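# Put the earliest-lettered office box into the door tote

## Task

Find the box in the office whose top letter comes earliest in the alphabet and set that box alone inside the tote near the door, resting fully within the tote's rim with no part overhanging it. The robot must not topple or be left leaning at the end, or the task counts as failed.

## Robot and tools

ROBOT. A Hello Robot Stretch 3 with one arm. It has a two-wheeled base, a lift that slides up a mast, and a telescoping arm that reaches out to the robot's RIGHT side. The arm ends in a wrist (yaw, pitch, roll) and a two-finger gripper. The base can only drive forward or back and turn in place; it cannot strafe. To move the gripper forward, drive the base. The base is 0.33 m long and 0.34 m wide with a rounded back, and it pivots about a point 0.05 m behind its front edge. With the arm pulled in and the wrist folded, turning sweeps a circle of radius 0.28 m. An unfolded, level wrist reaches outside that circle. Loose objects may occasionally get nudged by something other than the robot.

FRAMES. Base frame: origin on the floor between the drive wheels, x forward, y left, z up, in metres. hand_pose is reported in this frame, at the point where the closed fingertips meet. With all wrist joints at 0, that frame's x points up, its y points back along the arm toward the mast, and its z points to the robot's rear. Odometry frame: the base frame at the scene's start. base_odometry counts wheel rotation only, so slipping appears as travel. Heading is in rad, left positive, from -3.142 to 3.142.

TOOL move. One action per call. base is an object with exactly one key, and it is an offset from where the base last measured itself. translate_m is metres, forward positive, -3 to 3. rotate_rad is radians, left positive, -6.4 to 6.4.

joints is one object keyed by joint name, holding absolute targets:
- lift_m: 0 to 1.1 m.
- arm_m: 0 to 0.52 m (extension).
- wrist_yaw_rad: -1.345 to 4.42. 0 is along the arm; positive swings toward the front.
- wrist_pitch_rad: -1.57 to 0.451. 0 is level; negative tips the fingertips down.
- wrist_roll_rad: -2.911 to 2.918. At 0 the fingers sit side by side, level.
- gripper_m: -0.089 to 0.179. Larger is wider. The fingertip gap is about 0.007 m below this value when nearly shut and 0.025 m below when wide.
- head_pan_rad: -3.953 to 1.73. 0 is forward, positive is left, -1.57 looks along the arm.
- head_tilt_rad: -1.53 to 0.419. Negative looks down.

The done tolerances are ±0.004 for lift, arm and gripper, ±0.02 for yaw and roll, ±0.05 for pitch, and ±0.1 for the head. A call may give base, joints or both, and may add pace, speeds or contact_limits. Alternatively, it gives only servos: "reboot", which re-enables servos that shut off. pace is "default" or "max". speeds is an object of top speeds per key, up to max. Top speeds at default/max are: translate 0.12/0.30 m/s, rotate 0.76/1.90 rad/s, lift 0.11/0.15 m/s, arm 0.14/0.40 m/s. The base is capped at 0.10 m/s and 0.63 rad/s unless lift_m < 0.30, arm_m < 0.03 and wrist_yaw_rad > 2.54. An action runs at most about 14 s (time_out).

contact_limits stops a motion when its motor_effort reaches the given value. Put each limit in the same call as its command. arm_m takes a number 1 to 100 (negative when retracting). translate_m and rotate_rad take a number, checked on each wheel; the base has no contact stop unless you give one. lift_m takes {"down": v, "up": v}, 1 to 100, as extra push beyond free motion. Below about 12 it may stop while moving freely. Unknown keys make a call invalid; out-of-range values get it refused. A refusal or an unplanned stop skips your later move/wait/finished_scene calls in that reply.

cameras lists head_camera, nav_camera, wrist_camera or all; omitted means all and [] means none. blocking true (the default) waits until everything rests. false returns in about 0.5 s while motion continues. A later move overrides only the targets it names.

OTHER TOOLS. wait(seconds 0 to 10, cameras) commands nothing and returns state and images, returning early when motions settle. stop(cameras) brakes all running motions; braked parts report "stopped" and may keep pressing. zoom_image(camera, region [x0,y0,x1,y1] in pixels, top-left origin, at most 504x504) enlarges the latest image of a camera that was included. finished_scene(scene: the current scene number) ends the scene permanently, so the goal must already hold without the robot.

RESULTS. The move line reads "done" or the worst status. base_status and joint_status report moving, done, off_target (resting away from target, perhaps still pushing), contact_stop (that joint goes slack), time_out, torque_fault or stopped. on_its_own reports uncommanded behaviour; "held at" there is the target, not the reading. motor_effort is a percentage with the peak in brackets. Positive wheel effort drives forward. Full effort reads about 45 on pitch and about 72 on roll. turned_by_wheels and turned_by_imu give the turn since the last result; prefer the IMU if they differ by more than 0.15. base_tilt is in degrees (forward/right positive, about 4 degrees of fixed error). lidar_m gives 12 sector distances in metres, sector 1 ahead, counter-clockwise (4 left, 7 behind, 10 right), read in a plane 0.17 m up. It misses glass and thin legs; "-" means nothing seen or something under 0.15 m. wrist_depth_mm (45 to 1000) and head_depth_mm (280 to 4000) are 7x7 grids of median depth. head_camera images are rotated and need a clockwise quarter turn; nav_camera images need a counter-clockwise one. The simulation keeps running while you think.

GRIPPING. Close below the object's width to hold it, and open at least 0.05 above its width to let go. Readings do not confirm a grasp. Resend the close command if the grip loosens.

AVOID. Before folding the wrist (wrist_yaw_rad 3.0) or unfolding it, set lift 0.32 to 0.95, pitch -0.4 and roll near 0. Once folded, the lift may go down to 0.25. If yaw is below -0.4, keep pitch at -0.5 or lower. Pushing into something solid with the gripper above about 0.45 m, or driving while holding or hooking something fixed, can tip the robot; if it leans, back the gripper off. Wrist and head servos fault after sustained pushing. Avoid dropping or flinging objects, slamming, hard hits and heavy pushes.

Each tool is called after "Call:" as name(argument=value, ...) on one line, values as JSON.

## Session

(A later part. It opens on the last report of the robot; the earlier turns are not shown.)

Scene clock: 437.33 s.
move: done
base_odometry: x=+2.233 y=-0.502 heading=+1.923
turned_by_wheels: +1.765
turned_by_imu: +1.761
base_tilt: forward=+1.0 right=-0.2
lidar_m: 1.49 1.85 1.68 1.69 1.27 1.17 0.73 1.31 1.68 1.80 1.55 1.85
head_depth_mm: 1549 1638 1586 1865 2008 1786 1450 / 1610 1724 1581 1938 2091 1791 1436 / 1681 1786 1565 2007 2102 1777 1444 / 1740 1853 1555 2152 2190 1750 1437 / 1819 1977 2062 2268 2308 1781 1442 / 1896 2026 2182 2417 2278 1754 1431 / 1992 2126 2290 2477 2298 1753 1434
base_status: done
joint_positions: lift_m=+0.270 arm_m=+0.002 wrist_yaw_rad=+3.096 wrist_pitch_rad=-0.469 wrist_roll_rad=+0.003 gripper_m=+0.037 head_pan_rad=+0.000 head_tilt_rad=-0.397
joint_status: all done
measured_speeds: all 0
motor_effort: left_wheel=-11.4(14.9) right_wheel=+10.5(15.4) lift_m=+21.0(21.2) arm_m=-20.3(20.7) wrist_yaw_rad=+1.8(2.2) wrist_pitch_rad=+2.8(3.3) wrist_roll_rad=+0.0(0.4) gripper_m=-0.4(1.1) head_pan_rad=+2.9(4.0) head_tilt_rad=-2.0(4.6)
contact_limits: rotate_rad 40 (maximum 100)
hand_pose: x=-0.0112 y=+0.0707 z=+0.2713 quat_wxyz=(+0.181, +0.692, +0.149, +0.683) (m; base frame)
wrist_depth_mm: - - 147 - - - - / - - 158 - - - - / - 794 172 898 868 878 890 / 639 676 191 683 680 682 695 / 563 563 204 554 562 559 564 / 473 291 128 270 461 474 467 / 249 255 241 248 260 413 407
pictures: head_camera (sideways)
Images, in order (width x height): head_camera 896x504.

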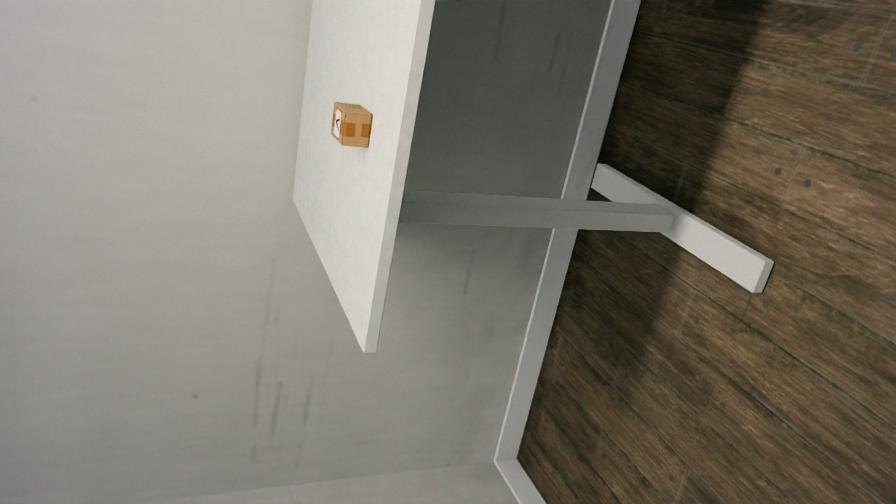

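Call:
move(base={"translate_m": 0.785}, contact_limits={"translate_m": 35}, cameras=["head_camera"])

Call:
move(base={"rotate_rad": 1.122}, joints={"head_pan_rad": -1.57, "head_tilt_rad": -0.5}, contact_limits={"rotate_rad": 40}, cameras=["head_camera", "nav_camera"])

Scene clock: 452.13 s.
move: done
base_odometry: x=+1.963 y=+0.235 heading=+1.923
turned_by_wheels: +0.000
turned_by_imu: +0.000
base_tilt: forward=+1.0 right=+0.0
lidar_m: 0.71 1.39 1.41 1.41 1.73 1.50 1.51 1.99 1.90 1.18 1.20 1.13
head_depth_mm: 921 978 1044 897 579 482 393 / 958 1020 1091 894 624 481 403 / 991 1063 1131 890 623 479 425 / 1043 1113 1190 883 620 478 985 / 1080 1155 1258 1319 620 478 1404 / 1133 1222 1322 1435 615 491 1430 / 1186 1283 1386 1517 1596 526 1438
base_status: done
joint_positions: lift_m=+0.270 arm_m=+0.002 wrist_yaw_rad=+3.096 wrist_pitch_rad=-0.469 wrist_roll_rad=+0.003 gripper_m=+0.037 head_pan_rad=+0.000 head_tilt_rad=-0.400
joint_status: not commanded
measured_speeds: all 0
motor_effort: left_wheel=+8.3(12.5) right_wheel=+4.0(13.8) lift_m=+21.0(21.5) arm_m=-17.4(19.8) wrist_yaw_rad=+1.9(2.3) wrist_pitch_rad=+2.7(3.3) wrist_roll_rad=+0.0(0.3) gripper_m=-1.1(1.4) head_pan_rad=-0.5(3.1) head_tilt_rad=-0.4(2.9)
contact_limits: translate_m 35 (maximum 100)
hand_pose: x=-0.0112 y=+0.0707 z=+0.2713 quat_wxyz=(+0.181, +0.692, +0.149, +0.683) (m; base frame)
wrist_depth_mm: - - 147 - - - - / - - 159 - - - - / 894 837 174 875 891 868 900 / 696 672 191 694 686 678 685 / 568 565 204 558 561 554 554 / 477 292 128 270 458 477 475 / 249 255 243 249 260 411 410
pictures: head_camera (sideways)
Images, in order (width x height): head_camera 896x504.

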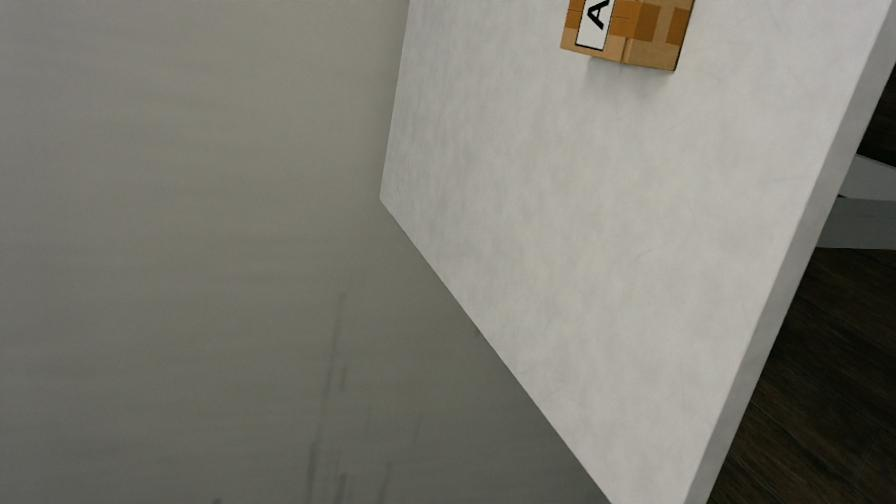

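Scene clock: 454.90 s.
move: done
base_odometry: x=+1.963 y=+0.235 heading=+3.044
turned_by_wheels: +1.121
turned_by_imu: +1.118
base_tilt: forward=+1.0 right=-0.1
lidar_m: 1.40 1.43 1.82 1.50 1.90 1.99 1.90 1.18 1.21 1.13 0.71 1.46
head_depth_mm: 964 1044 1079 720 540 445 1343 / 954 1033 1074 718 539 444 1344 / 952 1030 1070 717 537 444 1329 / 948 1031 1070 714 535 442 1336 / 948 1023 1060 709 518 441 1333 / 942 1024 1056 709 535 441 1296 / 939 1017 1047 706 533 441 1240
base_status: done
joint_positions: lift_m=+0.270 arm_m=+0.002 wrist_yaw_rad=+3.096 wrist_pitch_rad=-0.469 wrist_roll_rad=+0.003 gripper_m=+0.037 head_pan_rad=-1.579 head_tilt_rad=-0.500
joint_status: all done
measured_speeds: all 0
motor_effort: left_wheel=-11.1(14.1) right_wheel=+10.1(16.3) lift_m=+21.2(21.5) arm_m=-20.2(20.8) wrist_yaw_rad=+1.8(2.1) wrist_pitch_rad=+2.8(3.2) wrist_roll_rad=+0.0(0.3) gripper_m=+0.4(1.2) head_pan_rad=+2.9(4.8) head_tilt_rad=-2.1(4.5)
contact_limits: rotate_rad 40 (maximum 100)
hand_pose: x=-0.0112 y=+0.0707 z=+0.2713 quat_wxyz=(+0.181, +0.692, +0.149, +0.683) (m; base frame)
wrist_depth_mm: - - 146 - - - - / - - 159 - - - - / 877 834 173 883 902 877 855 / 694 692 190 690 680 680 683 / 561 554 204 555 556 568 552 / 477 289 127 271 463 471 472 / 250 257 243 248 261 411 406
pictures: head_camera (sideways), nav_camera (sideways)
Images, in order (width x height): head_camera 896x504, nav_camera 672x504.

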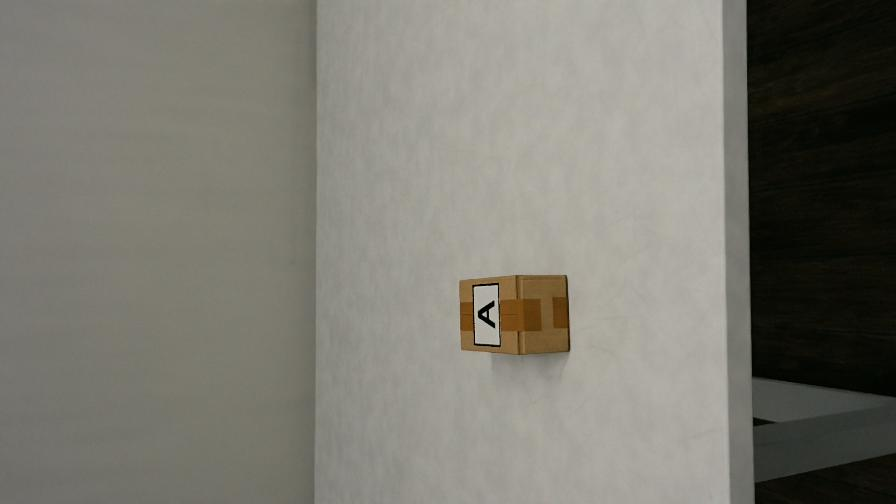

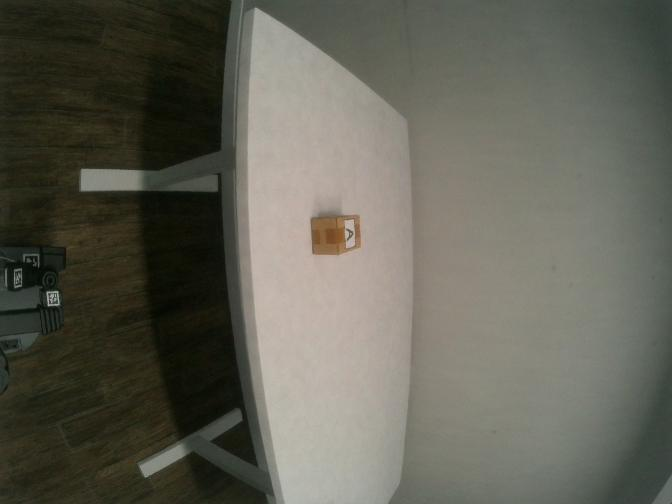

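Call:
move(cameras=["head_camera"])

Scene clock: 491.87 s.
base_odometry: x=+1.963 y=+0.235 heading=+3.044
turned_by_wheels: +0.000
turned_by_imu: +0.001
base_tilt: forward=+1.1 right=+0.0
lidar_m: 1.40 1.43 1.82 1.50 1.90 1.99 1.90 1.18 1.21 1.13 0.71 1.46
head_depth_mm: 957 1042 1076 722 539 445 1342 / 954 1030 1076 715 539 445 1346 / 953 1032 1076 715 537 443 1336 / 945 1023 1067 713 534 443 1337 / 945 1022 1061 710 519 441 1328 / 941 1024 1049 707 534 441 1270 / 941 1020 1050 707 532 441 1247
base_status: done
joint_positions: lift_m=+0.270 arm_m=+0.002 wrist_yaw_rad=+3.096 wrist_pitch_rad=-0.469 wrist_roll_rad=+0.003 gripper_m=+0.037 head_pan_rad=-1.570 head_tilt_rad=-0.500
joint_status: all done
measured_speeds: all 0
motor_effort: left_wheel=-10.9(14.1) right_wheel=+10.3(16.3) lift_m=+21.2(21.5) arm_m=-19.5(20.8) wrist_yaw_rad=+1.3(2.1) wrist_pitch_rad=+3.1(3.2) wrist_roll_rad=+0.2(0.3) gripper_m=+0.5(1.2) head_pan_rad=+2.4(4.8) head_tilt_rad=-1.7(4.5)
contact_limits: rotate_rad 40 (maximum 100)
hand_pose: x=-0.0112 y=+0.0707 z=+0.2713 quat_wxyz=(+0.181, +0.692, +0.149, +0.683) (m; base frame)
wrist_depth_mm: - - 146 - - - - / - - 159 - - - - / 873 836 173 883 878 869 875 / 695 689 190 691 686 694 689 / 571 562 204 569 563 567 562 / 473 292 127 273 457 475 475 / 248 255 241 249 262 411 410
pictures: head_camera (sideways)
Images, in order (width x height): head_camera 896x504.

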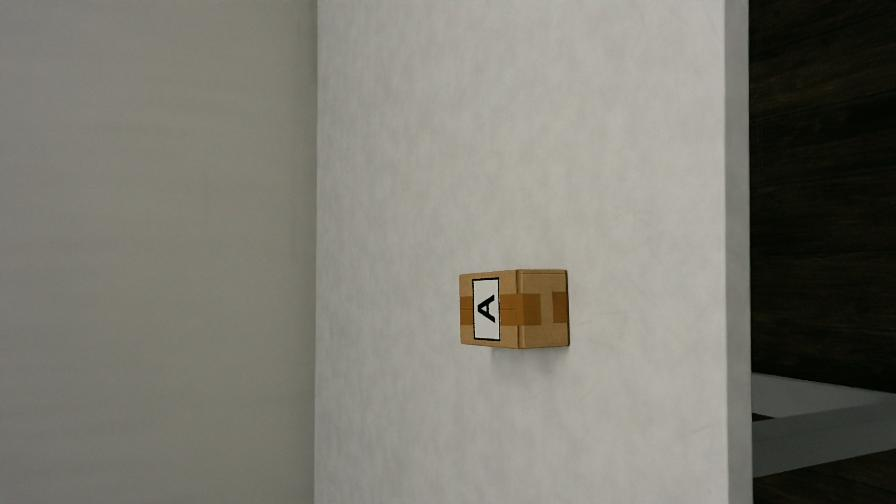

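Call:
move(joints={"lift_m": 0.95, "wrist_pitch_rad": -0.4, "wrist_roll_rad": 0.0}, pace="max", cameras=[])

Call:
move(joints={"wrist_yaw_rad": 0.0, "gripper_m": 0.179}, cameras=["head_camera", "wrist_camera"])

Scene clock: 517.13 s.
move: done
base_odometry: x=+1.963 y=+0.235 heading=+3.045
turned_by_wheels: +0.000
turned_by_imu: +0.001
base_tilt: forward=+1.0 right=-0.2
lidar_m: 1.40 1.43 1.82 1.50 1.90 1.99 1.90 1.18 1.21 1.13 0.71 1.46
head_depth_mm: 961 1043 1073 717 541 446 - / 949 1032 1068 718 539 445 - / 949 1036 1065 715 536 443 - / 948 1025 1064 714 535 442 - / 944 1019 1060 711 518 443 - / 945 1021 1059 709 533 441 1073 / 936 1022 1050 707 532 440 1246
base_status: not commanded
joint_positions: lift_m=+0.950 arm_m=+0.002 wrist_yaw_rad=+3.096 wrist_pitch_rad=-0.419 wrist_roll_rad=+0.003 gripper_m=+0.037 head_pan_rad=-1.570 head_tilt_rad=-0.500
joint_status: all done
measured_speeds: all 0
motor_effort: left_wheel=-11.1(11.3) right_wheel=+10.2(10.7) lift_m=+29.7(33.0) arm_m=-17.8(19.2) wrist_yaw_rad=+1.8(2.3) wrist_pitch_rad=+3.2(7.6) wrist_roll_rad=-0.2(2.9) gripper_m=-0.3(1.1) head_pan_rad=+2.4(4.2) head_tilt_rad=-2.0(3.0)
contact_limits: rotate_rad 40 (maximum 100)
hand_pose: x=-0.0109 y=+0.0773 z=+0.9625 quat_wxyz=(+0.163, +0.695, +0.131, +0.687) (m; base frame)
wrist_depth_mm: - 143 144 - - - - / - - 156 - - - - / - - 167 - - - - / - - 184 - - - - / - - 198 - - - - / - - 127 - - - - / - - 246 - - - -
pictures: none
No camera images: "cameras" was empty.

Scene clock: 519.70 s.
move: done
base_odometry: x=+1.963 y=+0.235 heading=+3.045
turned_by_wheels: +0.000
turned_by_imu: +0.000
base_tilt: forward=+0.9 right=-0.2
lidar_m: 1.40 1.43 1.82 1.50 1.90 1.99 1.90 1.17 1.21 1.13 0.71 1.46
head_depth_mm: 960 1043 1082 720 540 446 - / 951 1036 1075 718 539 445 - / 953 1028 1066 714 558 - - / 950 1026 1064 709 535 429 1280 / 947 1023 1057 711 518 422 1329 / 939 1020 1055 708 533 440 1274 / 941 1023 1045 707 533 441 1240
base_status: not commanded
joint_positions: lift_m=+0.950 arm_m=+0.002 wrist_yaw_rad=+0.003 wrist_pitch_rad=-0.419 wrist_roll_rad=+0.003 gripper_m=+0.179 head_pan_rad=-1.570 head_tilt_rad=-0.500
joint_status: all done
measured_speeds: all 0
motor_effort: left_wheel=-11.1(11.2) right_wheel=+10.2(10.7) lift_m=+28.9(29.6) arm_m=-17.1(18.1) wrist_yaw_rad=-2.5(5.9) wrist_pitch_rad=+3.0(3.8) wrist_roll_rad=-0.3(0.3) gripper_m=+0.7(89.2) head_pan_rad=+2.6(4.0) head_tilt_rad=-2.0(3.0)
contact_limits: rotate_rad 40 (maximum 100)
hand_pose: x=-0.0207 y=-0.3710 z=+0.9625 quat_wxyz=(+0.691, +0.148, -0.692, -0.146) (m; base frame)
wrist_depth_mm: - - - - - - - / - - 294 - - - - / 339 317 247 337 340 343 342 / 252 255 250 252 255 254 255 / 201 202 203 202 203 203 204 / 116 140 168 169 169 163 118 / - 140 145 144 148 154 107
pictures: head_camera (sideways), wrist_camera
Images, in order (width x height): head_camera 896x504, wrist_camera 644x364.

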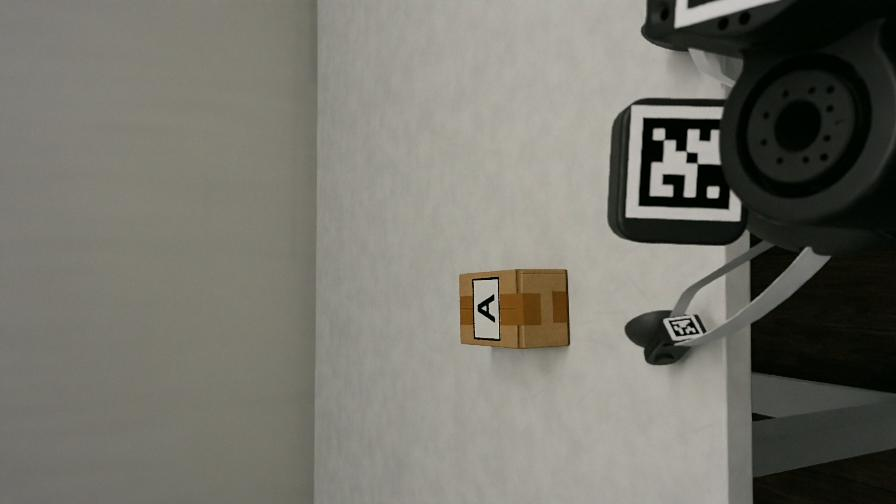

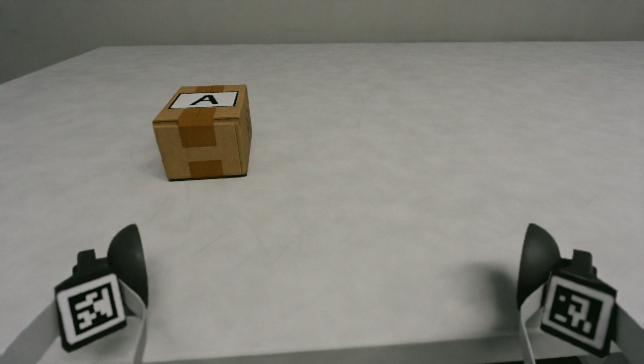

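Call:
move(base={"translate_m": 0.085}, contact_limits={"translate_m": 35}, cameras=[])

Call:
move(joints={"lift_m": 1.08}, cameras=[])

Call:
move(joints={"wrist_pitch_rad": -1.57}, cameras=["head_camera", "wrist_camera"])

Scene clock: 538.50 s.
move: done
base_odometry: x=+1.878 y=+0.243 heading=+3.045
turned_by_wheels: +0.000
turned_by_imu: +0.000
base_tilt: forward=+1.0 right=-0.2
lidar_m: 1.32 1.34 1.71 1.49 1.93 2.06 1.98 1.24 1.20 1.12 0.68 1.41
head_depth_mm: 951 1030 1076 721 540 445 - / 942 1020 1076 718 539 445 - / 943 1026 1076 716 520 - - / 943 1020 1066 714 525 422 1275 / 937 1015 1055 709 536 417 1327 / 937 1016 1052 710 533 428 1057 / 933 1018 1056 704 532 428 1331
base_status: done
joint_positions: lift_m=+0.950 arm_m=+0.002 wrist_yaw_rad=+0.003 wrist_pitch_rad=-0.419 wrist_roll_rad=+0.003 gripper_m=+0.179 head_pan_rad=-1.570 head_tilt_rad=-0.500
joint_status: not commanded
measured_speeds: all 0
motor_effort: left_wheel=+9.2(10.2) right_wheel=+3.5(13.3) lift_m=+27.0(28.0) arm_m=-15.6(16.4) wrist_yaw_rad=-2.2(2.7) wrist_pitch_rad=+3.3(3.6) wrist_roll_rad=-0.2(0.4) gripper_m=+0.0(1.3) head_pan_rad=+2.0(3.8) head_tilt_rad=-0.2(2.2)
contact_limits: translate_m 35 (maximum 100)
hand_pose: x=-0.0208 y=-0.3710 z=+0.9625 quat_wxyz=(+0.691, +0.148, -0.692, -0.146) (m; base frame)
wrist_depth_mm: - - - - - - - / - - - 293 - - - / 336 336 340 237 341 343 341 / 255 254 252 246 254 255 256 / 203 202 203 203 205 202 203 / 116 139 169 169 168 164 118 / - 141 144 145 145 145 107
pictures: none
No camera images: "cameras" was empty.

Scene clock: 540.50 s.
move: done
base_odometry: x=+1.878 y=+0.243 heading=+3.045
turned_by_wheels: +0.000
turned_by_imu: +0.000
base_tilt: forward=+1.0 right=-0.3
lidar_m: 1.32 1.34 1.71 1.49 1.93 2.06 1.99 1.24 1.20 1.12 0.68 1.42
head_depth_mm: 949 - - - - - - / 945 - - - - - - / 938 999 - - - - - / 940 1019 1064 712 500 430 1332 / 940 1016 1056 710 517 429 1339 / 937 1015 1053 707 534 429 1061 / 938 1009 1059 707 532 429 1329
base_status: not commanded
joint_positions: lift_m=+1.080 arm_m=+0.002 wrist_yaw_rad=+0.003 wrist_pitch_rad=-0.419 wrist_roll_rad=+0.003 gripper_m=+0.179 head_pan_rad=-1.570 head_tilt_rad=-0.500
joint_status: all done
measured_speeds: all 0
motor_effort: left_wheel=+8.8(9.2) right_wheel=+3.0(3.6) lift_m=+28.9(32.6) arm_m=-15.5(16.2) wrist_yaw_rad=-2.3(2.6) wrist_pitch_rad=+3.2(3.7) wrist_roll_rad=+0.1(0.3) gripper_m=+0.6(1.1) head_pan_rad=+2.4(3.8) head_tilt_rad=-0.8(2.6)
contact_limits: translate_m 35 (maximum 100)
hand_pose: x=-0.0208 y=-0.3710 z=+1.0925 quat_wxyz=(+0.691, +0.148, -0.692, -0.146) (m; base frame)
wrist_depth_mm: - - - - - - - / - - - - - - - / - - - - - - - / - - - - - - - / 395 378 395 337 398 396 396 / 125 139 331 313 331 313 122 / 266 273 282 283 282 275 107
pictures: none
No camera images: "cameras" was empty.

Scene clock: 541.93 s.
move: done
base_odometry: x=+1.878 y=+0.243 heading=+3.045
turned_by_wheels: +0.000
turned_by_imu: +0.000
base_tilt: forward=+1.0 right=+0.0
lidar_m: 1.32 1.34 1.71 1.49 1.94 2.05 1.98 1.24 1.20 1.12 0.68 1.42
head_depth_mm: 949 - - - - - - / 953 - - - - - - / 944 1004 - 585 - - - / 942 1018 1063 713 525 442 1373 / 934 1022 1058 710 534 429 1334 / 931 1016 1056 708 535 428 1064 / 935 1006 1062 708 532 428 1334
base_status: not commanded
joint_positions: lift_m=+1.080 arm_m=+0.002 wrist_yaw_rad=+0.003 wrist_pitch_rad=-1.564 wrist_roll_rad=+0.003 gripper_m=+0.179 head_pan_rad=-1.570 head_tilt_rad=-0.500
joint_status: all done
measured_speeds: all 0
motor_effort: left_wheel=+9.1(9.2) right_wheel=+2.9(3.7) lift_m=+24.5(28.8) arm_m=-14.7(15.7) wrist_yaw_rad=-2.1(2.5) wrist_pitch_rad=-1.7(4.2) wrist_roll_rad=+0.0(0.3) gripper_m=+0.6(0.9) head_pan_rad=+3.3(3.7) head_tilt_rad=-0.4(2.3)
contact_limits: translate_m 35 (maximum 100)
hand_pose: x=-0.0217 y=-0.1243 z=+0.9623 quat_wxyz=(+0.502, +0.498, -0.501, -0.499) (m; base frame)
wrist_depth_mm: - - - - - - - / - - - - - - - / - - - - - - - / - - - - - - - / - - - - - - - / 125 - - - - 135 138 / - - - - - - 109
pictures: head_camera (sideways), wrist_camera
Images, in order (width x height): head_camera 896x504, wrist_camera 644x364.

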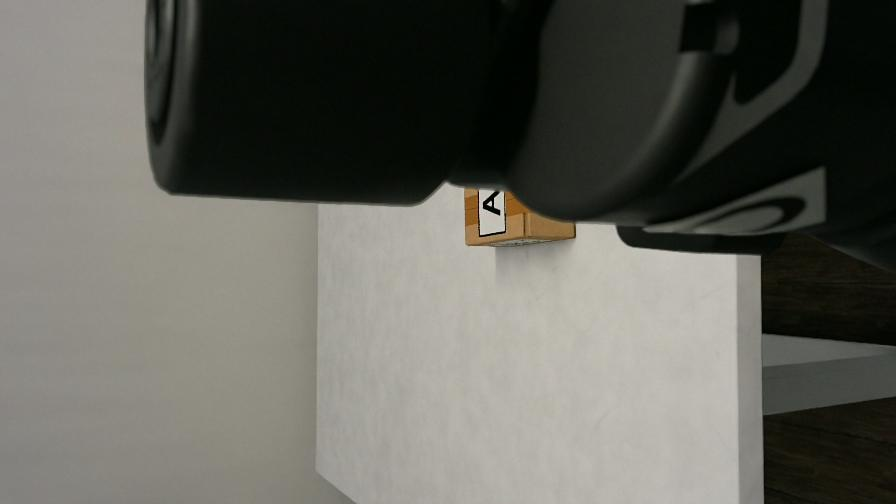

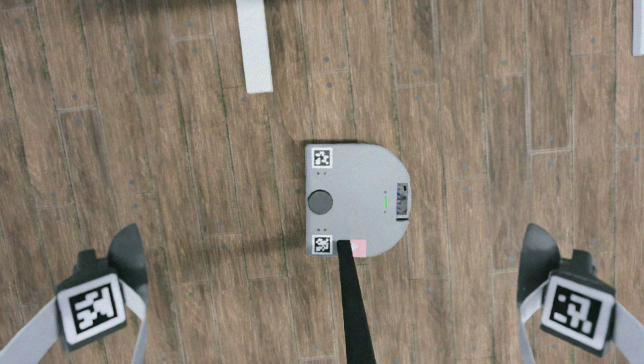

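Call:
move(joints={"arm_m": 0.22}, cameras=["wrist_camera"])

Scene clock: 556.40 s.
move: done
base_odometry: x=+1.878 y=+0.243 heading=+3.045
turned_by_wheels: +0.000
turned_by_imu: +0.001
base_tilt: forward=+1.1 right=+0.0
lidar_m: 1.32 1.34 1.71 1.49 1.94 2.06 1.99 1.24 1.20 1.12 0.68 1.42
head_depth_mm: - - 939 721 542 418 1336 / 929 - 300 331 521 432 1332 / 936 995 295 289 486 431 1340 / 940 1018 1058 681 517 430 1343 / 942 1014 1058 710 536 418 1326 / 935 1017 1055 708 532 428 1060 / 932 1017 1062 705 533 428 1331
base_status: not commanded
joint_positions: lift_m=+1.080 arm_m=+0.220 wrist_yaw_rad=+0.003 wrist_pitch_rad=-1.565 wrist_roll_rad=+0.003 gripper_m=+0.179 head_pan_rad=-1.570 head_tilt_rad=-0.500
joint_status: all done
measured_speeds: all 0
motor_effort: left_wheel=+9.0(9.2) right_wheel=+3.3(3.8) lift_m=+21.1(21.4) arm_m=+20.3(23.4) wrist_yaw_rad=-1.9(2.6) wrist_pitch_rad=-1.0(1.5) wrist_roll_rad=-0.1(0.3) gripper_m=+0.6(1.8) head_pan_rad=+2.1(4.0) head_tilt_rad=-1.4(2.1)
contact_limits: translate_m 35 (maximum 100)
hand_pose: x=-0.0217 y=-0.3422 z=+0.9623 quat_wxyz=(+0.501, +0.499, -0.501, -0.499) (m; base frame)
wrist_depth_mm: 165 164 163 163 161 161 160 / 168 167 166 165 165 164 163 / 171 171 170 169 167 167 167 / 175 174 173 173 171 171 170 / 177 177 177 176 175 174 173 / 116 180 - - - 135 138 / - - - - - - 109
pictures: wrist_camera
Images, in order (width x height): wrist_camera 644x364.

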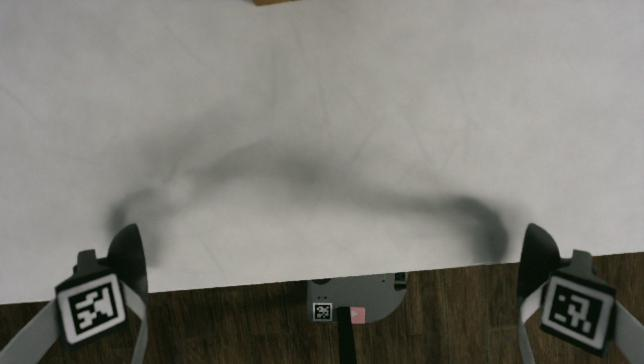

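Call:
move(joints={"arm_m": 0.34}, cameras=["wrist_camera"])

Scene clock: 566.73 s.
move: done
base_odometry: x=+1.878 y=+0.243 heading=+3.045
turned_by_wheels: +0.000
turned_by_imu: +0.001
base_tilt: forward=+1.1 right=-0.2
lidar_m: 1.32 1.34 1.71 1.49 1.93 2.06 1.98 1.24 1.20 1.12 0.68 1.42
head_depth_mm: 389 370 1014 720 505 432 1349 / 371 370 944 684 536 432 1341 / 926 380 392 536 519 431 1336 / 940 1024 1066 652 519 430 1341 / 937 1017 1060 712 516 429 1335 / 940 1007 1048 710 534 429 1063 / 930 1014 1067 706 532 429 1338
base_status: not commanded
joint_positions: lift_m=+1.080 arm_m=+0.340 wrist_yaw_rad=+0.003 wrist_pitch_rad=-1.566 wrist_roll_rad=+0.003 gripper_m=+0.179 head_pan_rad=-1.570 head_tilt_rad=-0.500
joint_status: all done
measured_speeds: all 0
motor_effort: left_wheel=+8.9(9.1) right_wheel=+3.0(3.6) lift_m=+22.3(22.6) arm_m=+21.0(23.5) wrist_yaw_rad=-2.5(2.7) wrist_pitch_rad=-0.9(1.5) wrist_roll_rad=+0.1(0.3) gripper_m=-0.2(1.1) head_pan_rad=+2.4(3.8) head_tilt_rad=-0.3(1.8)
contact_limits: translate_m 35 (maximum 100)
hand_pose: x=-0.0217 y=-0.4622 z=+0.9623 quat_wxyz=(+0.501, +0.499, -0.501, -0.499) (m; base frame)
wrist_depth_mm: 163 164 163 161 161 161 159 / 167 166 118 117 164 164 162 / 171 169 120 119 167 166 165 / 175 174 122 122 170 170 169 / 178 177 176 124 173 173 173 / 116 179 181 180 179 176 118 / 186 185 184 183 182 181 107
pictures: wrist_camera
Images, in order (width x height): wrist_camera 644x364.

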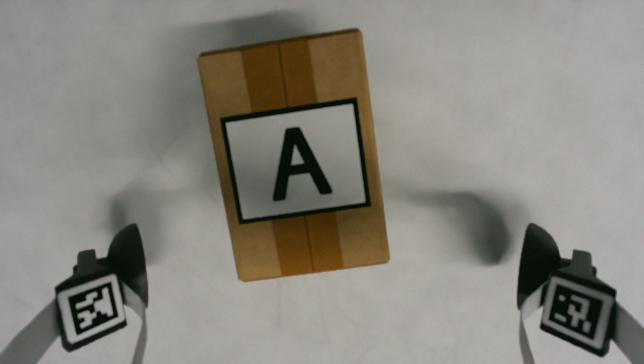

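Call:
move(base={"translate_m": 0.012}, joints={"wrist_roll_rad": 0.15}, contact_limits={"translate_m": 35}, cameras=["wrist_camera"])

Scene clock: 586.97 s.
move: done
base_odometry: x=+1.866 y=+0.244 heading=+3.045
turned_by_wheels: +0.000
turned_by_imu: +0.001
base_tilt: forward=+0.9 right=-0.2
lidar_m: 1.31 1.33 1.69 1.49 1.93 2.07 1.99 1.25 1.20 1.12 0.68 1.40
head_depth_mm: 389 371 1006 721 503 433 1334 / 371 371 942 685 539 432 1344 / 925 380 391 537 516 431 1335 / 941 1019 1068 682 532 431 1337 / 935 1018 1058 712 526 429 1332 / 936 1012 1059 706 534 428 1082 / 929 1009 1063 706 532 428 1328
base_status: done
joint_positions: lift_m=+1.080 arm_m=+0.340 wrist_yaw_rad=+0.003 wrist_pitch_rad=-1.566 wrist_roll_rad=+0.145 gripper_m=+0.179 head_pan_rad=-1.570 head_tilt_rad=-0.500
joint_status: all done
measured_speeds: all 0
motor_effort: left_wheel=+7.5(11.4) right_wheel=+3.2(8.5) lift_m=+23.4(23.4) arm_m=+15.3(16.0) wrist_yaw_rad=-2.2(2.5) wrist_pitch_rad=-1.2(1.5) wrist_roll_rad=+2.3(3.7) gripper_m=+1.4(1.4) head_pan_rad=+2.0(3.2) head_tilt_rad=+0.4(1.4)
contact_limits: translate_m 35 (maximum 100)
hand_pose: x=-0.0217 y=-0.4622 z=+0.9623 quat_wxyz=(+0.465, +0.462, -0.535, -0.533) (m; base frame)
wrist_depth_mm: 165 164 163 160 160 160 159 / 167 167 118 117 163 164 162 / 171 171 120 119 167 167 165 / 175 173 123 122 169 170 168 / 179 177 176 124 173 173 172 / 116 179 180 179 177 176 118 / 188 184 184 182 182 181 107
pictures: wrist_camera
Images, in order (width x height): wrist_camera 644x364.

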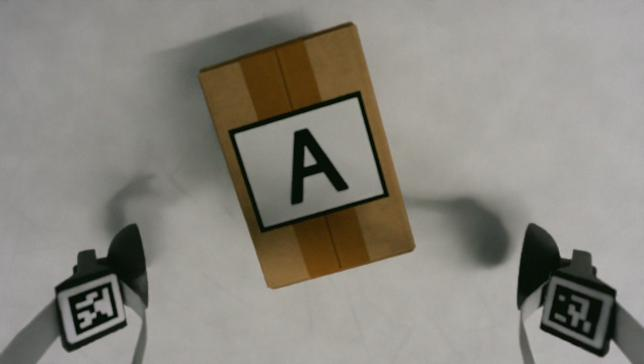

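Call:
move(joints={"wrist_roll_rad": -0.15, "arm_m": 0.382}, speeds={"arm_m": 0.06}, cameras=["wrist_camera"])

Scene clock: 590.73 s.
move: done
base_odometry: x=+1.866 y=+0.244 heading=+3.045
turned_by_wheels: +0.000
turned_by_imu: +0.001
base_tilt: forward=+0.9 right=-0.1
lidar_m: 1.31 1.33 1.70 1.48 1.93 2.07 2.00 1.25 1.20 1.12 0.67 1.40
head_depth_mm: 428 995 1085 718 540 432 1345 / 404 408 1004 717 539 431 1333 / 920 416 434 559 517 430 1339 / 942 1022 991 684 533 430 1330 / 936 1019 1059 711 531 429 1331 / 939 1011 1053 708 534 429 1085 / 930 1012 1064 706 535 427 1325
base_status: not commanded
joint_positions: lift_m=+1.080 arm_m=+0.382 wrist_yaw_rad=+0.003 wrist_pitch_rad=-1.566 wrist_roll_rad=-0.145 gripper_m=+0.179 head_pan_rad=-1.570 head_tilt_rad=-0.500
joint_status: all done
measured_speeds: all 0
motor_effort: left_wheel=+7.6(7.7) right_wheel=+3.0(3.6) lift_m=+23.7(24.1) arm_m=+20.4(23.3) wrist_yaw_rad=-2.2(2.5) wrist_pitch_rad=-1.2(1.3) wrist_roll_rad=-0.8(2.8) gripper_m=+0.6(2.0) head_pan_rad=+3.0(3.3) head_tilt_rad=+0.6(1.4)
contact_limits: translate_m 35 (maximum 100)
hand_pose: x=-0.0217 y=-0.5042 z=+0.9623 quat_wxyz=(+0.537, +0.534, -0.462, -0.461) (m; base frame)
wrist_depth_mm: 163 163 162 162 161 161 160 / 166 166 165 165 164 163 162 / 170 169 169 168 167 167 165 / 174 173 172 122 169 170 169 / 177 176 176 124 173 173 173 / 116 179 180 126 177 175 118 / 186 184 184 130 181 182 107
pictures: wrist_camera
Images, in order (width x height): wrist_camera 644x364.

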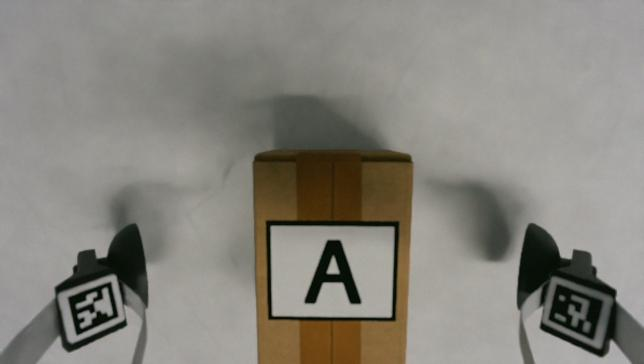

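Call:
move(joints={"gripper_m": 0.02}, cameras=["wrist_camera"])

Scene clock: 595.40 s.
move: done
base_odometry: x=+1.866 y=+0.244 heading=+3.045
turned_by_wheels: +0.000
turned_by_imu: +0.001
base_tilt: forward=+0.9 right=-0.1
lidar_m: 1.31 1.33 1.69 1.48 1.94 2.07 2.00 1.25 1.20 1.12 0.67 1.40
head_depth_mm: 426 991 1084 721 540 433 1353 / 403 408 1004 686 540 432 1338 / 922 418 434 560 516 431 1343 / 940 1025 1073 712 523 430 1344 / 937 1018 1066 712 534 430 1320 / 936 1012 1056 709 532 428 1084 / 929 1006 1059 706 532 429 1335
base_status: not commanded
joint_positions: lift_m=+1.080 arm_m=+0.382 wrist_yaw_rad=+0.003 wrist_pitch_rad=-1.571 wrist_roll_rad=-0.145 gripper_m=+0.021 head_pan_rad=-1.570 head_tilt_rad=-0.500
joint_status: all done
measured_speeds: all 0
motor_effort: left_wheel=+7.4(7.8) right_wheel=+3.0(3.7) lift_m=+12.8(24.9) arm_m=+3.6(11.3) wrist_yaw_rad=-2.2(2.5) wrist_pitch_rad=+0.2(1.4) wrist_roll_rad=-0.8(1.1) gripper_m=-21.7(97.9) head_pan_rad=+0.9(3.1) head_tilt_rad=-0.1(1.6)
contact_limits: translate_m 35 (maximum 100)
hand_pose: x=-0.0217 y=-0.5027 z=+0.9625 quat_wxyz=(+0.535, +0.536, -0.461, -0.462) (m; base frame)
wrist_depth_mm: 165 164 164 163 162 161 161 / 168 168 167 166 165 164 164 / 172 171 170 169 168 168 166 / 175 173 173 123 170 172 170 / 179 179 164 125 147 175 174 / 183 182 127 128 127 178 177 / 188 185 184 130 183 180 182
pictures: wrist_camera
Images, in order (width x height): wrist_camera 644x364.

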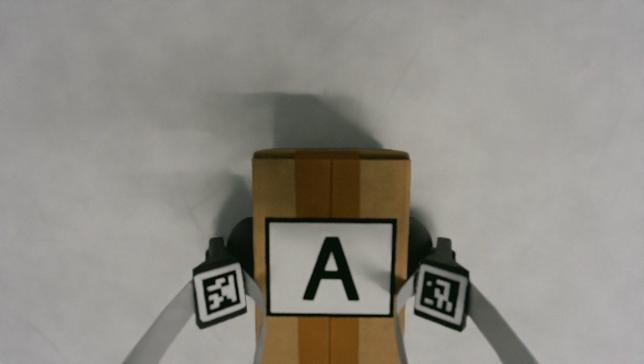

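Call:
move(joints={"lift_m": 1.1}, speeds={"lift_m": 0.05}, cameras=["wrist_camera"])

Scene clock: 598.17 s.
move: done
base_odometry: x=+1.866 y=+0.244 heading=+3.045
turned_by_wheels: +0.000
turned_by_imu: +0.000
base_tilt: forward=+0.7 right=-0.1
lidar_m: 1.31 1.32 1.69 1.48 1.93 2.07 1.99 1.25 1.20 1.12 0.68 1.41
head_depth_mm: 414 1005 1074 720 540 433 1344 / 396 403 1002 687 538 431 1333 / 909 410 427 559 516 431 1334 / 937 1026 1060 711 534 429 1338 / 938 1013 1061 710 534 429 1326 / 937 1016 1050 709 534 428 1087 / 935 1009 1066 706 532 428 1330
base_status: not commanded
joint_positions: lift_m=+1.098 arm_m=+0.382 wrist_yaw_rad=+0.003 wrist_pitch_rad=-1.569 wrist_roll_rad=-0.145 gripper_m=+0.021 head_pan_rad=-1.570 head_tilt_rad=-0.500
joint_status: all done
joint sent to its limit — lift_m, upper limit.
measured_speeds: all 0
motor_effort: left_wheel=+7.6(7.7) right_wheel=+3.2(3.7) lift_m=+30.9(32.0) arm_m=-6.6(6.9) wrist_yaw_rad=-1.9(2.6) wrist_pitch_rad=-0.5(0.6) wrist_roll_rad=-0.8(0.9) gripper_m=-18.2(22.6) head_pan_rad=+1.6(2.6) head_tilt_rad=+1.3(2.1)
contact_limits: translate_m 35 (maximum 100)
hand_pose: x=-0.0217 y=-0.5032 z=+0.9800 quat_wxyz=(+0.536, +0.535, -0.462, -0.462) (m; base frame)
wrist_depth_mm: 180 179 179 177 176 177 175 / 183 183 182 182 180 180 179 / 188 187 186 186 184 184 183 / 191 191 189 127 187 188 187 / 196 194 159 129 147 191 190 / 200 199 131 132 128 196 195 / 206 202 203 136 202 199 199
pictures: wrist_camera
Images, in order (width x height): wrist_camera 644x364.

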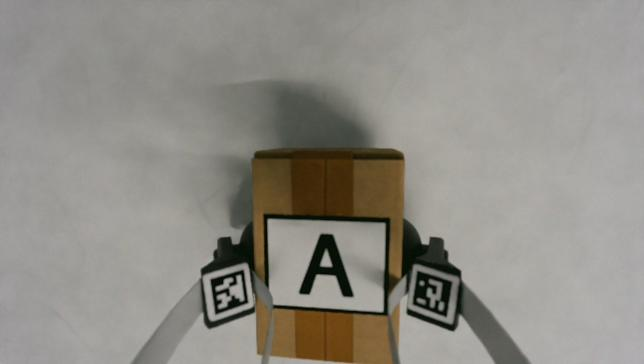

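Call:
move(joints={"arm_m": 0.0}, cameras=["wrist_camera"])

Scene clock: 629.10 s.
move: done
base_odometry: x=+1.866 y=+0.244 heading=+3.045
turned_by_wheels: +0.000
turned_by_imu: +0.001
base_tilt: forward=+0.9 right=-0.1
lidar_m: 1.31 1.33 1.69 1.49 1.93 2.07 1.99 1.25 1.20 1.12 0.68 1.41
head_depth_mm: - - - - - - - / - - - - - - - / 941 - 1004 - - - - / 942 1020 1066 715 576 - 1405 / 937 1014 1061 711 535 429 1328 / 931 1018 1055 709 533 428 1083 / 931 1012 1067 707 532 428 1332
base_status: not commanded
joint_positions: lift_m=+1.098 arm_m=+0.002 wrist_yaw_rad=+0.003 wrist_pitch_rad=-1.568 wrist_roll_rad=-0.146 gripper_m=+0.021 head_pan_rad=-1.570 head_tilt_rad=-0.500
joint_status: all done
joint sent to its limit — arm_m, lower limit.
measured_speeds: all 0
motor_effort: left_wheel=+7.5(7.7) right_wheel=+3.4(3.4) lift_m=+30.8(31.5) arm_m=-20.1(23.1) wrist_yaw_rad=-2.2(2.9) wrist_pitch_rad=-0.2(0.9) wrist_roll_rad=-0.7(1.0) gripper_m=-18.1(19.9) head_pan_rad=+2.7(3.1) head_tilt_rad=+1.4(2.1)
contact_limits: translate_m 35 (maximum 100)
hand_pose: x=-0.0217 y=-0.1233 z=+0.9800 quat_wxyz=(+0.536, +0.535, -0.462, -0.461) (m; base frame)
wrist_depth_mm: - - - - - - - / - - - - - - - / - - - - - - - / - - - 127 - - - / - - 148 130 149 - - / - - 131 132 128 - - / - - - 136 - - -
pictures: wrist_camera
Images, in order (width x height): wrist_camera 644x364.

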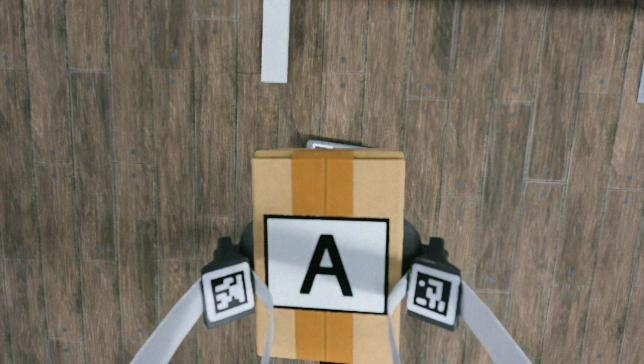

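Call:
move(base={"translate_m": 0.8}, joints={"lift_m": 0.6, "wrist_roll_rad": 0.0}, contact_limits={"translate_m": 38}, cameras=[])

Call:
move(joints={"wrist_pitch_rad": -0.4, "head_pan_rad": 0.0, "head_tilt_rad": -0.4}, cameras=[])

Call:
move(joints={"wrist_yaw_rad": 2.62}, cameras=["head_camera", "nav_camera", "wrist_camera"])

Scene clock: 656.83 s.
move: done
base_odometry: x=+1.070 y=+0.322 heading=+3.045
turned_by_wheels: +0.000
turned_by_imu: +0.001
base_tilt: forward=+1.0 right=-0.1
lidar_m: 0.52 0.53 0.67 1.47 2.09 2.03 3.23 1.65 0.85 1.04 0.83 0.56
head_depth_mm: 884 951 1045 1155 1294 1458 1349 / 873 954 1039 1150 1286 1454 1341 / 874 949 1033 1144 1281 1446 1338 / 872 942 1037 1138 1273 1444 1346 / 868 940 1029 1139 1261 1423 1338 / 866 943 1026 1131 1256 1430 1328 / 862 931 1022 1123 1254 1412 1326
base_status: done
joint_positions: lift_m=+0.600 arm_m=+0.002 wrist_yaw_rad=+0.003 wrist_pitch_rad=-1.568 wrist_roll_rad=-0.005 gripper_m=+0.021 head_pan_rad=-1.570 head_tilt_rad=-0.500
joint_status: all done
measured_speeds: all 0
motor_effort: left_wheel=+0.4(13.1) right_wheel=+9.8(15.5) lift_m=+21.7(28.0) arm_m=-18.9(20.2) wrist_yaw_rad=-2.1(2.5) wrist_pitch_rad=-0.5(0.9) wrist_roll_rad=+2.3(4.5) gripper_m=-17.9(20.0) head_pan_rad=+0.7(3.1) head_tilt_rad=+1.7(2.8)
contact_limits: translate_m 38 (maximum 100)
hand_pose: x=-0.0217 y=-0.1233 z=+0.4824 quat_wxyz=(+0.503, +0.501, -0.498, -0.498) (m; base frame)
wrist_depth_mm: 597 598 608 590 602 588 584 / 608 618 612 607 605 601 603 / 641 630 622 615 616 614 610 / 639 633 637 127 124 635 620 / 660 661 152 130 128 640 638 / 664 658 130 132 128 657 646 / - 672 680 135 - 675 670
pictures: none
No camera images: "cameras" was empty.

Scene clock: 658.27 s.
move: done
base_odometry: x=+1.070 y=+0.322 heading=+3.045
turned_by_wheels: +0.000
turned_by_imu: +0.000
base_tilt: forward=+0.9 right=-0.2
lidar_m: 0.52 0.53 0.67 1.47 2.09 2.02 3.23 1.65 0.85 1.04 0.82 0.56
head_depth_mm: 411 439 471 508 555 608 670 / 410 439 472 509 557 608 673 / 410 439 471 509 555 609 671 / 406 434 467 504 549 599 676 / 396 423 454 492 533 582 672 / 403 433 466 504 548 593 670 / 406 433 466 502 546 589 673
base_status: not commanded
joint_positions: lift_m=+0.600 arm_m=+0.002 wrist_yaw_rad=+0.003 wrist_pitch_rad=-0.430 wrist_roll_rad=-0.005 gripper_m=+0.021 head_pan_rad=+0.033 head_tilt_rad=-0.400
joint_status: all done
measured_speeds: all 0
motor_effort: left_wheel=+0.3(0.5) right_wheel=+10.1(10.4) lift_m=+21.8(22.1) arm_m=-18.3(19.3) wrist_yaw_rad=-2.1(2.4) wrist_pitch_rad=+5.1(6.6) wrist_roll_rad=+2.4(2.5) gripper_m=-17.9(19.8) head_pan_rad=-3.3(4.7) head_tilt_rad=+3.6(6.2)
contact_limits: translate_m 38 (maximum 100)
hand_pose: x=-0.0209 y=-0.3696 z=+0.6100 quat_wxyz=(+0.693, +0.152, -0.689, -0.150) (m; base frame)
wrist_depth_mm: - - - - - - - / 702 - - - - - - / 762 - - - - - - / - - 131 128 125 - - / - 942 134 130 150 - - / - 896 130 132 128 897 843 / 764 725 719 135 732 743 741
pictures: none
No camera images: "cameras" was empty.

Scene clock: 660.57 s.
move: done
base_odometry: x=+1.070 y=+0.322 heading=+3.045
turned_by_wheels: +0.000
turned_by_imu: +0.000
base_tilt: forward=+0.9 right=-0.1
lidar_m: 0.52 0.53 0.67 1.47 2.09 2.03 3.22 1.65 0.85 1.04 0.83 0.56
head_depth_mm: 414 444 476 516 562 617 681 / 413 442 476 514 559 612 675 / 412 441 474 513 558 611 675 / 411 439 471 510 555 602 672 / 399 426 454 490 534 581 670 / 398 426 458 500 545 588 666 / 403 430 463 498 542 586 660
base_status: not commanded
joint_positions: lift_m=+0.600 arm_m=+0.002 wrist_yaw_rad=+2.617 wrist_pitch_rad=-0.429 wrist_roll_rad=-0.005 gripper_m=+0.021 head_pan_rad=+0.004 head_tilt_rad=-0.400
joint_status: all done
measured_speeds: all 0
motor_effort: left_wheel=+0.1(0.5) right_wheel=+10.2(10.6) lift_m=+22.2(22.4) arm_m=-18.1(19.0) wrist_yaw_rad=+3.6(7.0) wrist_pitch_rad=+4.7(5.6) wrist_roll_rad=+2.2(2.5) gripper_m=-18.0(19.8) head_pan_rad=-3.3(4.3) head_tilt_rad=+3.2(4.4)
contact_limits: translate_m 38 (maximum 100)
hand_pose: x=+0.0905 y=+0.0462 z=+0.6102 quat_wxyz=(+0.325, +0.705, -0.033, +0.630) (m; base frame)
wrist_depth_mm: - - - - - - - / - - - - - - - / - - - - - - - / - - - 127 124 - - / - - 148 130 128 - - / 882 920 130 132 128 - - / 207 718 721 135 745 - -
pictures: head_camera (sideways), nav_camera (sideways), wrist_camera
Images, in order (width x height): head_camera 896x504, nav_camera 672x504, wrist_camera 644x364.

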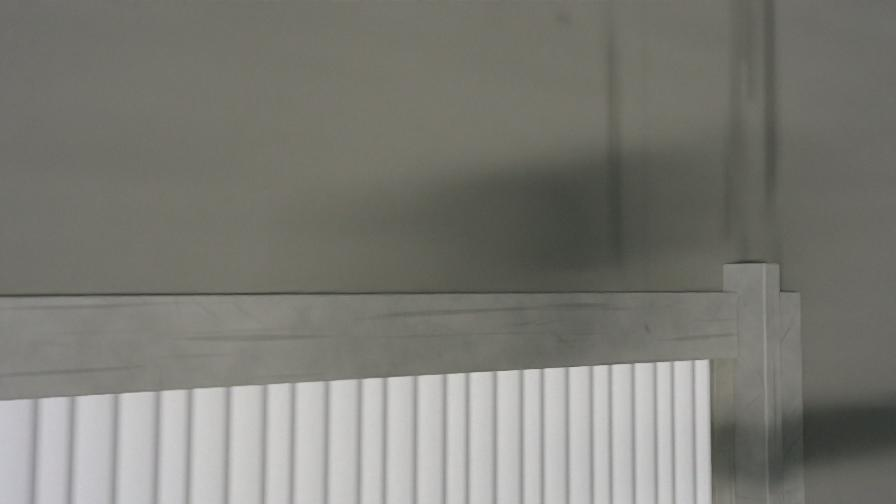

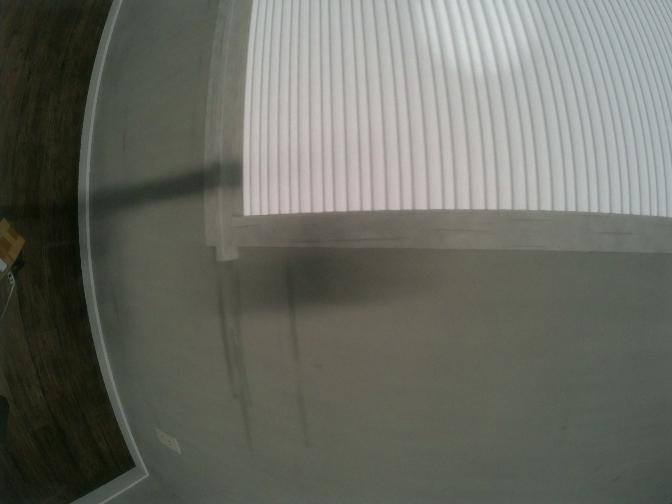

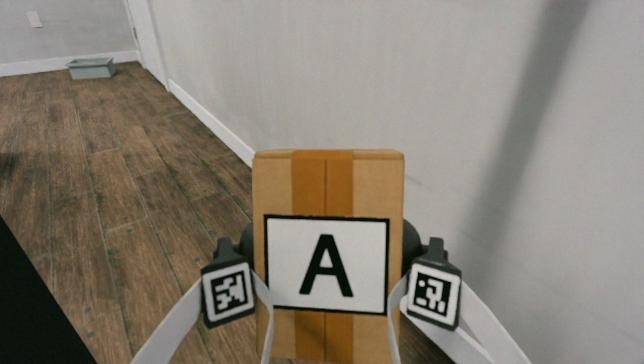

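Call:
move(base={"rotate_rad": 1.62}, joints={"lift_m": 0.285}, contact_limits={"rotate_rad": 40}, pace="max", cameras=["head_camera", "nav_camera"])

Scene clock: 667.63 s.
move: done
base_odometry: x=+1.070 y=+0.322 heading=-1.619
turned_by_wheels: +1.620
turned_by_imu: +1.614
base_tilt: forward=+1.1 right=-0.1
lidar_m: 1.61 1.60 2.04 3.23 1.59 0.85 1.04 0.80 0.55 0.52 0.53 0.69
head_depth_mm: 1665 1614 1605 1586 1596 1565 1414 / 2405 2305 2380 2373 2111 1770 1438 / 3255 3391 3648 3186 2261 1768 1451 / 3225 3383 3660 3260 2278 1775 1436 / 3266 3480 3753 3222 2316 1764 1445 / 3263 3483 3616 2873 2084 1759 1435 / 1446 1472 1593 1703 1966 1758 1430
base_status: done
joint_positions: lift_m=+0.285 arm_m=+0.002 wrist_yaw_rad=+2.617 wrist_pitch_rad=-0.428 wrist_roll_rad=-0.005 gripper_m=+0.021 head_pan_rad=+0.000 head_tilt_rad=-0.400
joint_status: all done
measured_speeds: all 0
motor_effort: left_wheel=-7.2(15.7) right_wheel=+8.4(15.9) lift_m=+23.7(23.7) arm_m=-20.4(20.9) wrist_yaw_rad=+3.3(4.0) wrist_pitch_rad=+4.9(5.6) wrist_roll_rad=+2.4(2.6) gripper_m=-18.8(19.2) head_pan_rad=-1.8(4.3) head_tilt_rad=+2.2(4.7)
contact_limits: rotate_rad 40 (maximum 100)
hand_pose: x=+0.0905 y=+0.0463 z=+0.2954 quat_wxyz=(+0.325, +0.705, -0.033, +0.630) (m; base frame)
wrist_depth_mm: - - - - - - - / - - - - - - - / - - - - - - - / 760 754 694 127 732 771 761 / 614 617 152 130 150 617 614 / 507 517 131 132 128 509 521 / 205 105 267 135 427 444 439
pictures: head_camera (sideways), nav_camera (sideways)
Images, in order (width x height): head_camera 896x504, nav_camera 672x504.

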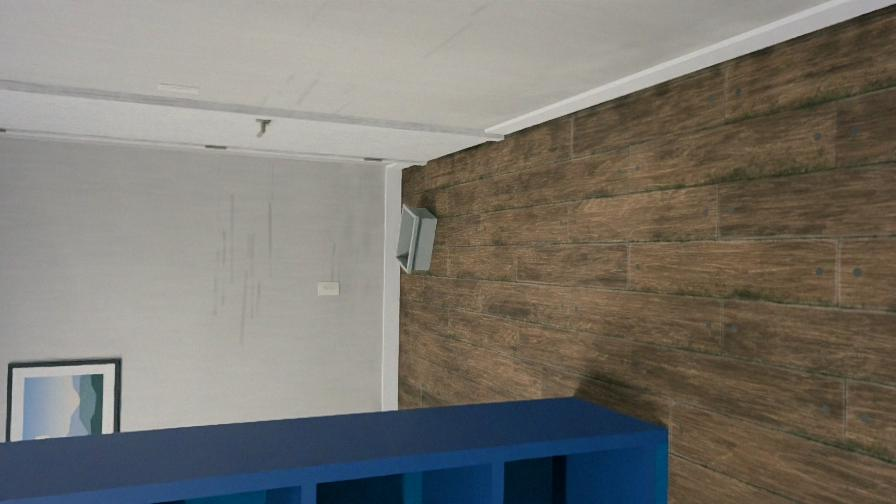

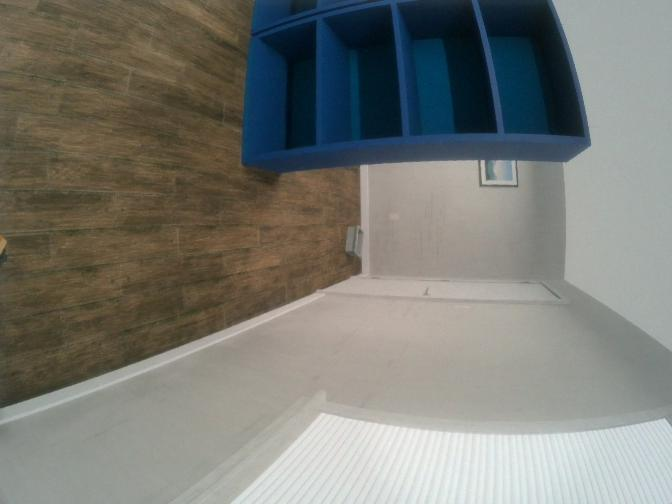

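Call:
move(base={"translate_m": 2.6}, joints={"head_tilt_rad": -0.8}, contact_limits={"translate_m": 38}, pace="max", cameras=["head_camera", "nav_camera"])

Scene clock: 694.10 s.
move: done
base_odometry: x=+0.945 y=-2.275 heading=-1.619
turned_by_wheels: +0.000
turned_by_imu: -0.001
base_tilt: forward=+0.8 right=-0.1
lidar_m: 1.04 1.17 1.52 2.79 0.90 0.86 1.84 0.52 0.36 0.31 0.33 0.42
head_depth_mm: 991 1056 1050 1000 999 1000 1011 / 1009 1151 1321 1501 1440 1277 1163 / 1007 1145 1336 1599 1501 1310 1166 / 1007 1148 1350 1594 1521 1281 1165 / 1007 1141 1331 1603 1448 1287 1166 / 1004 1142 1334 1578 1520 1305 1158 / 1006 1145 1332 1583 1509 1304 1163
base_status: done
joint_positions: lift_m=+0.285 arm_m=+0.002 wrist_yaw_rad=+2.617 wrist_pitch_rad=-0.428 wrist_roll_rad=-0.005 gripper_m=+0.021 head_pan_rad=+0.000 head_tilt_rad=-0.800
joint_status: all done
measured_speeds: all 0
motor_effort: left_wheel=+0.7(13.6) right_wheel=+2.3(17.7) lift_m=+24.5(31.2) arm_m=-17.9(19.8) wrist_yaw_rad=+2.9(3.8) wrist_pitch_rad=+4.8(5.5) wrist_roll_rad=+2.2(2.6) gripper_m=-18.1(19.9) head_pan_rad=-2.5(3.8) head_tilt_rad=-3.6(5.8)
contact_limits: translate_m 38 (maximum 100)
hand_pose: x=+0.0904 y=+0.0463 z=+0.2954 quat_wxyz=(+0.325, +0.705, -0.033, +0.630) (m; base frame)
wrist_depth_mm: - - - - - - - / - - - - - - - / - - - - - - 700 / 762 745 693 127 718 770 - / 603 612 151 130 149 608 - / 504 509 131 132 128 514 499 / 202 105 265 135 430 442 437
pictures: head_camera (sideways), nav_camera (sideways)
Images, in order (width x height): head_camera 896x504, nav_camera 672x504.

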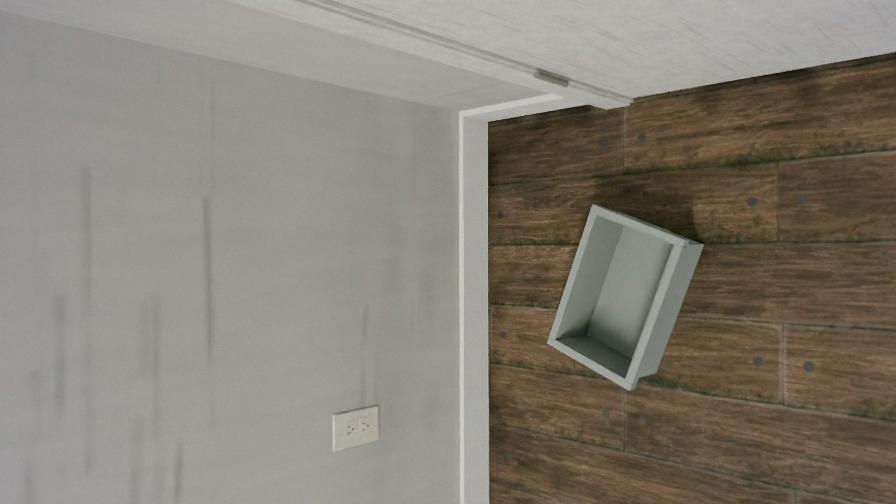

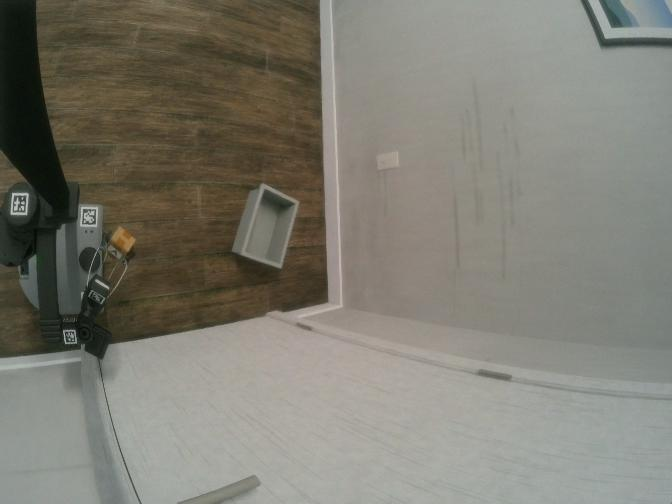

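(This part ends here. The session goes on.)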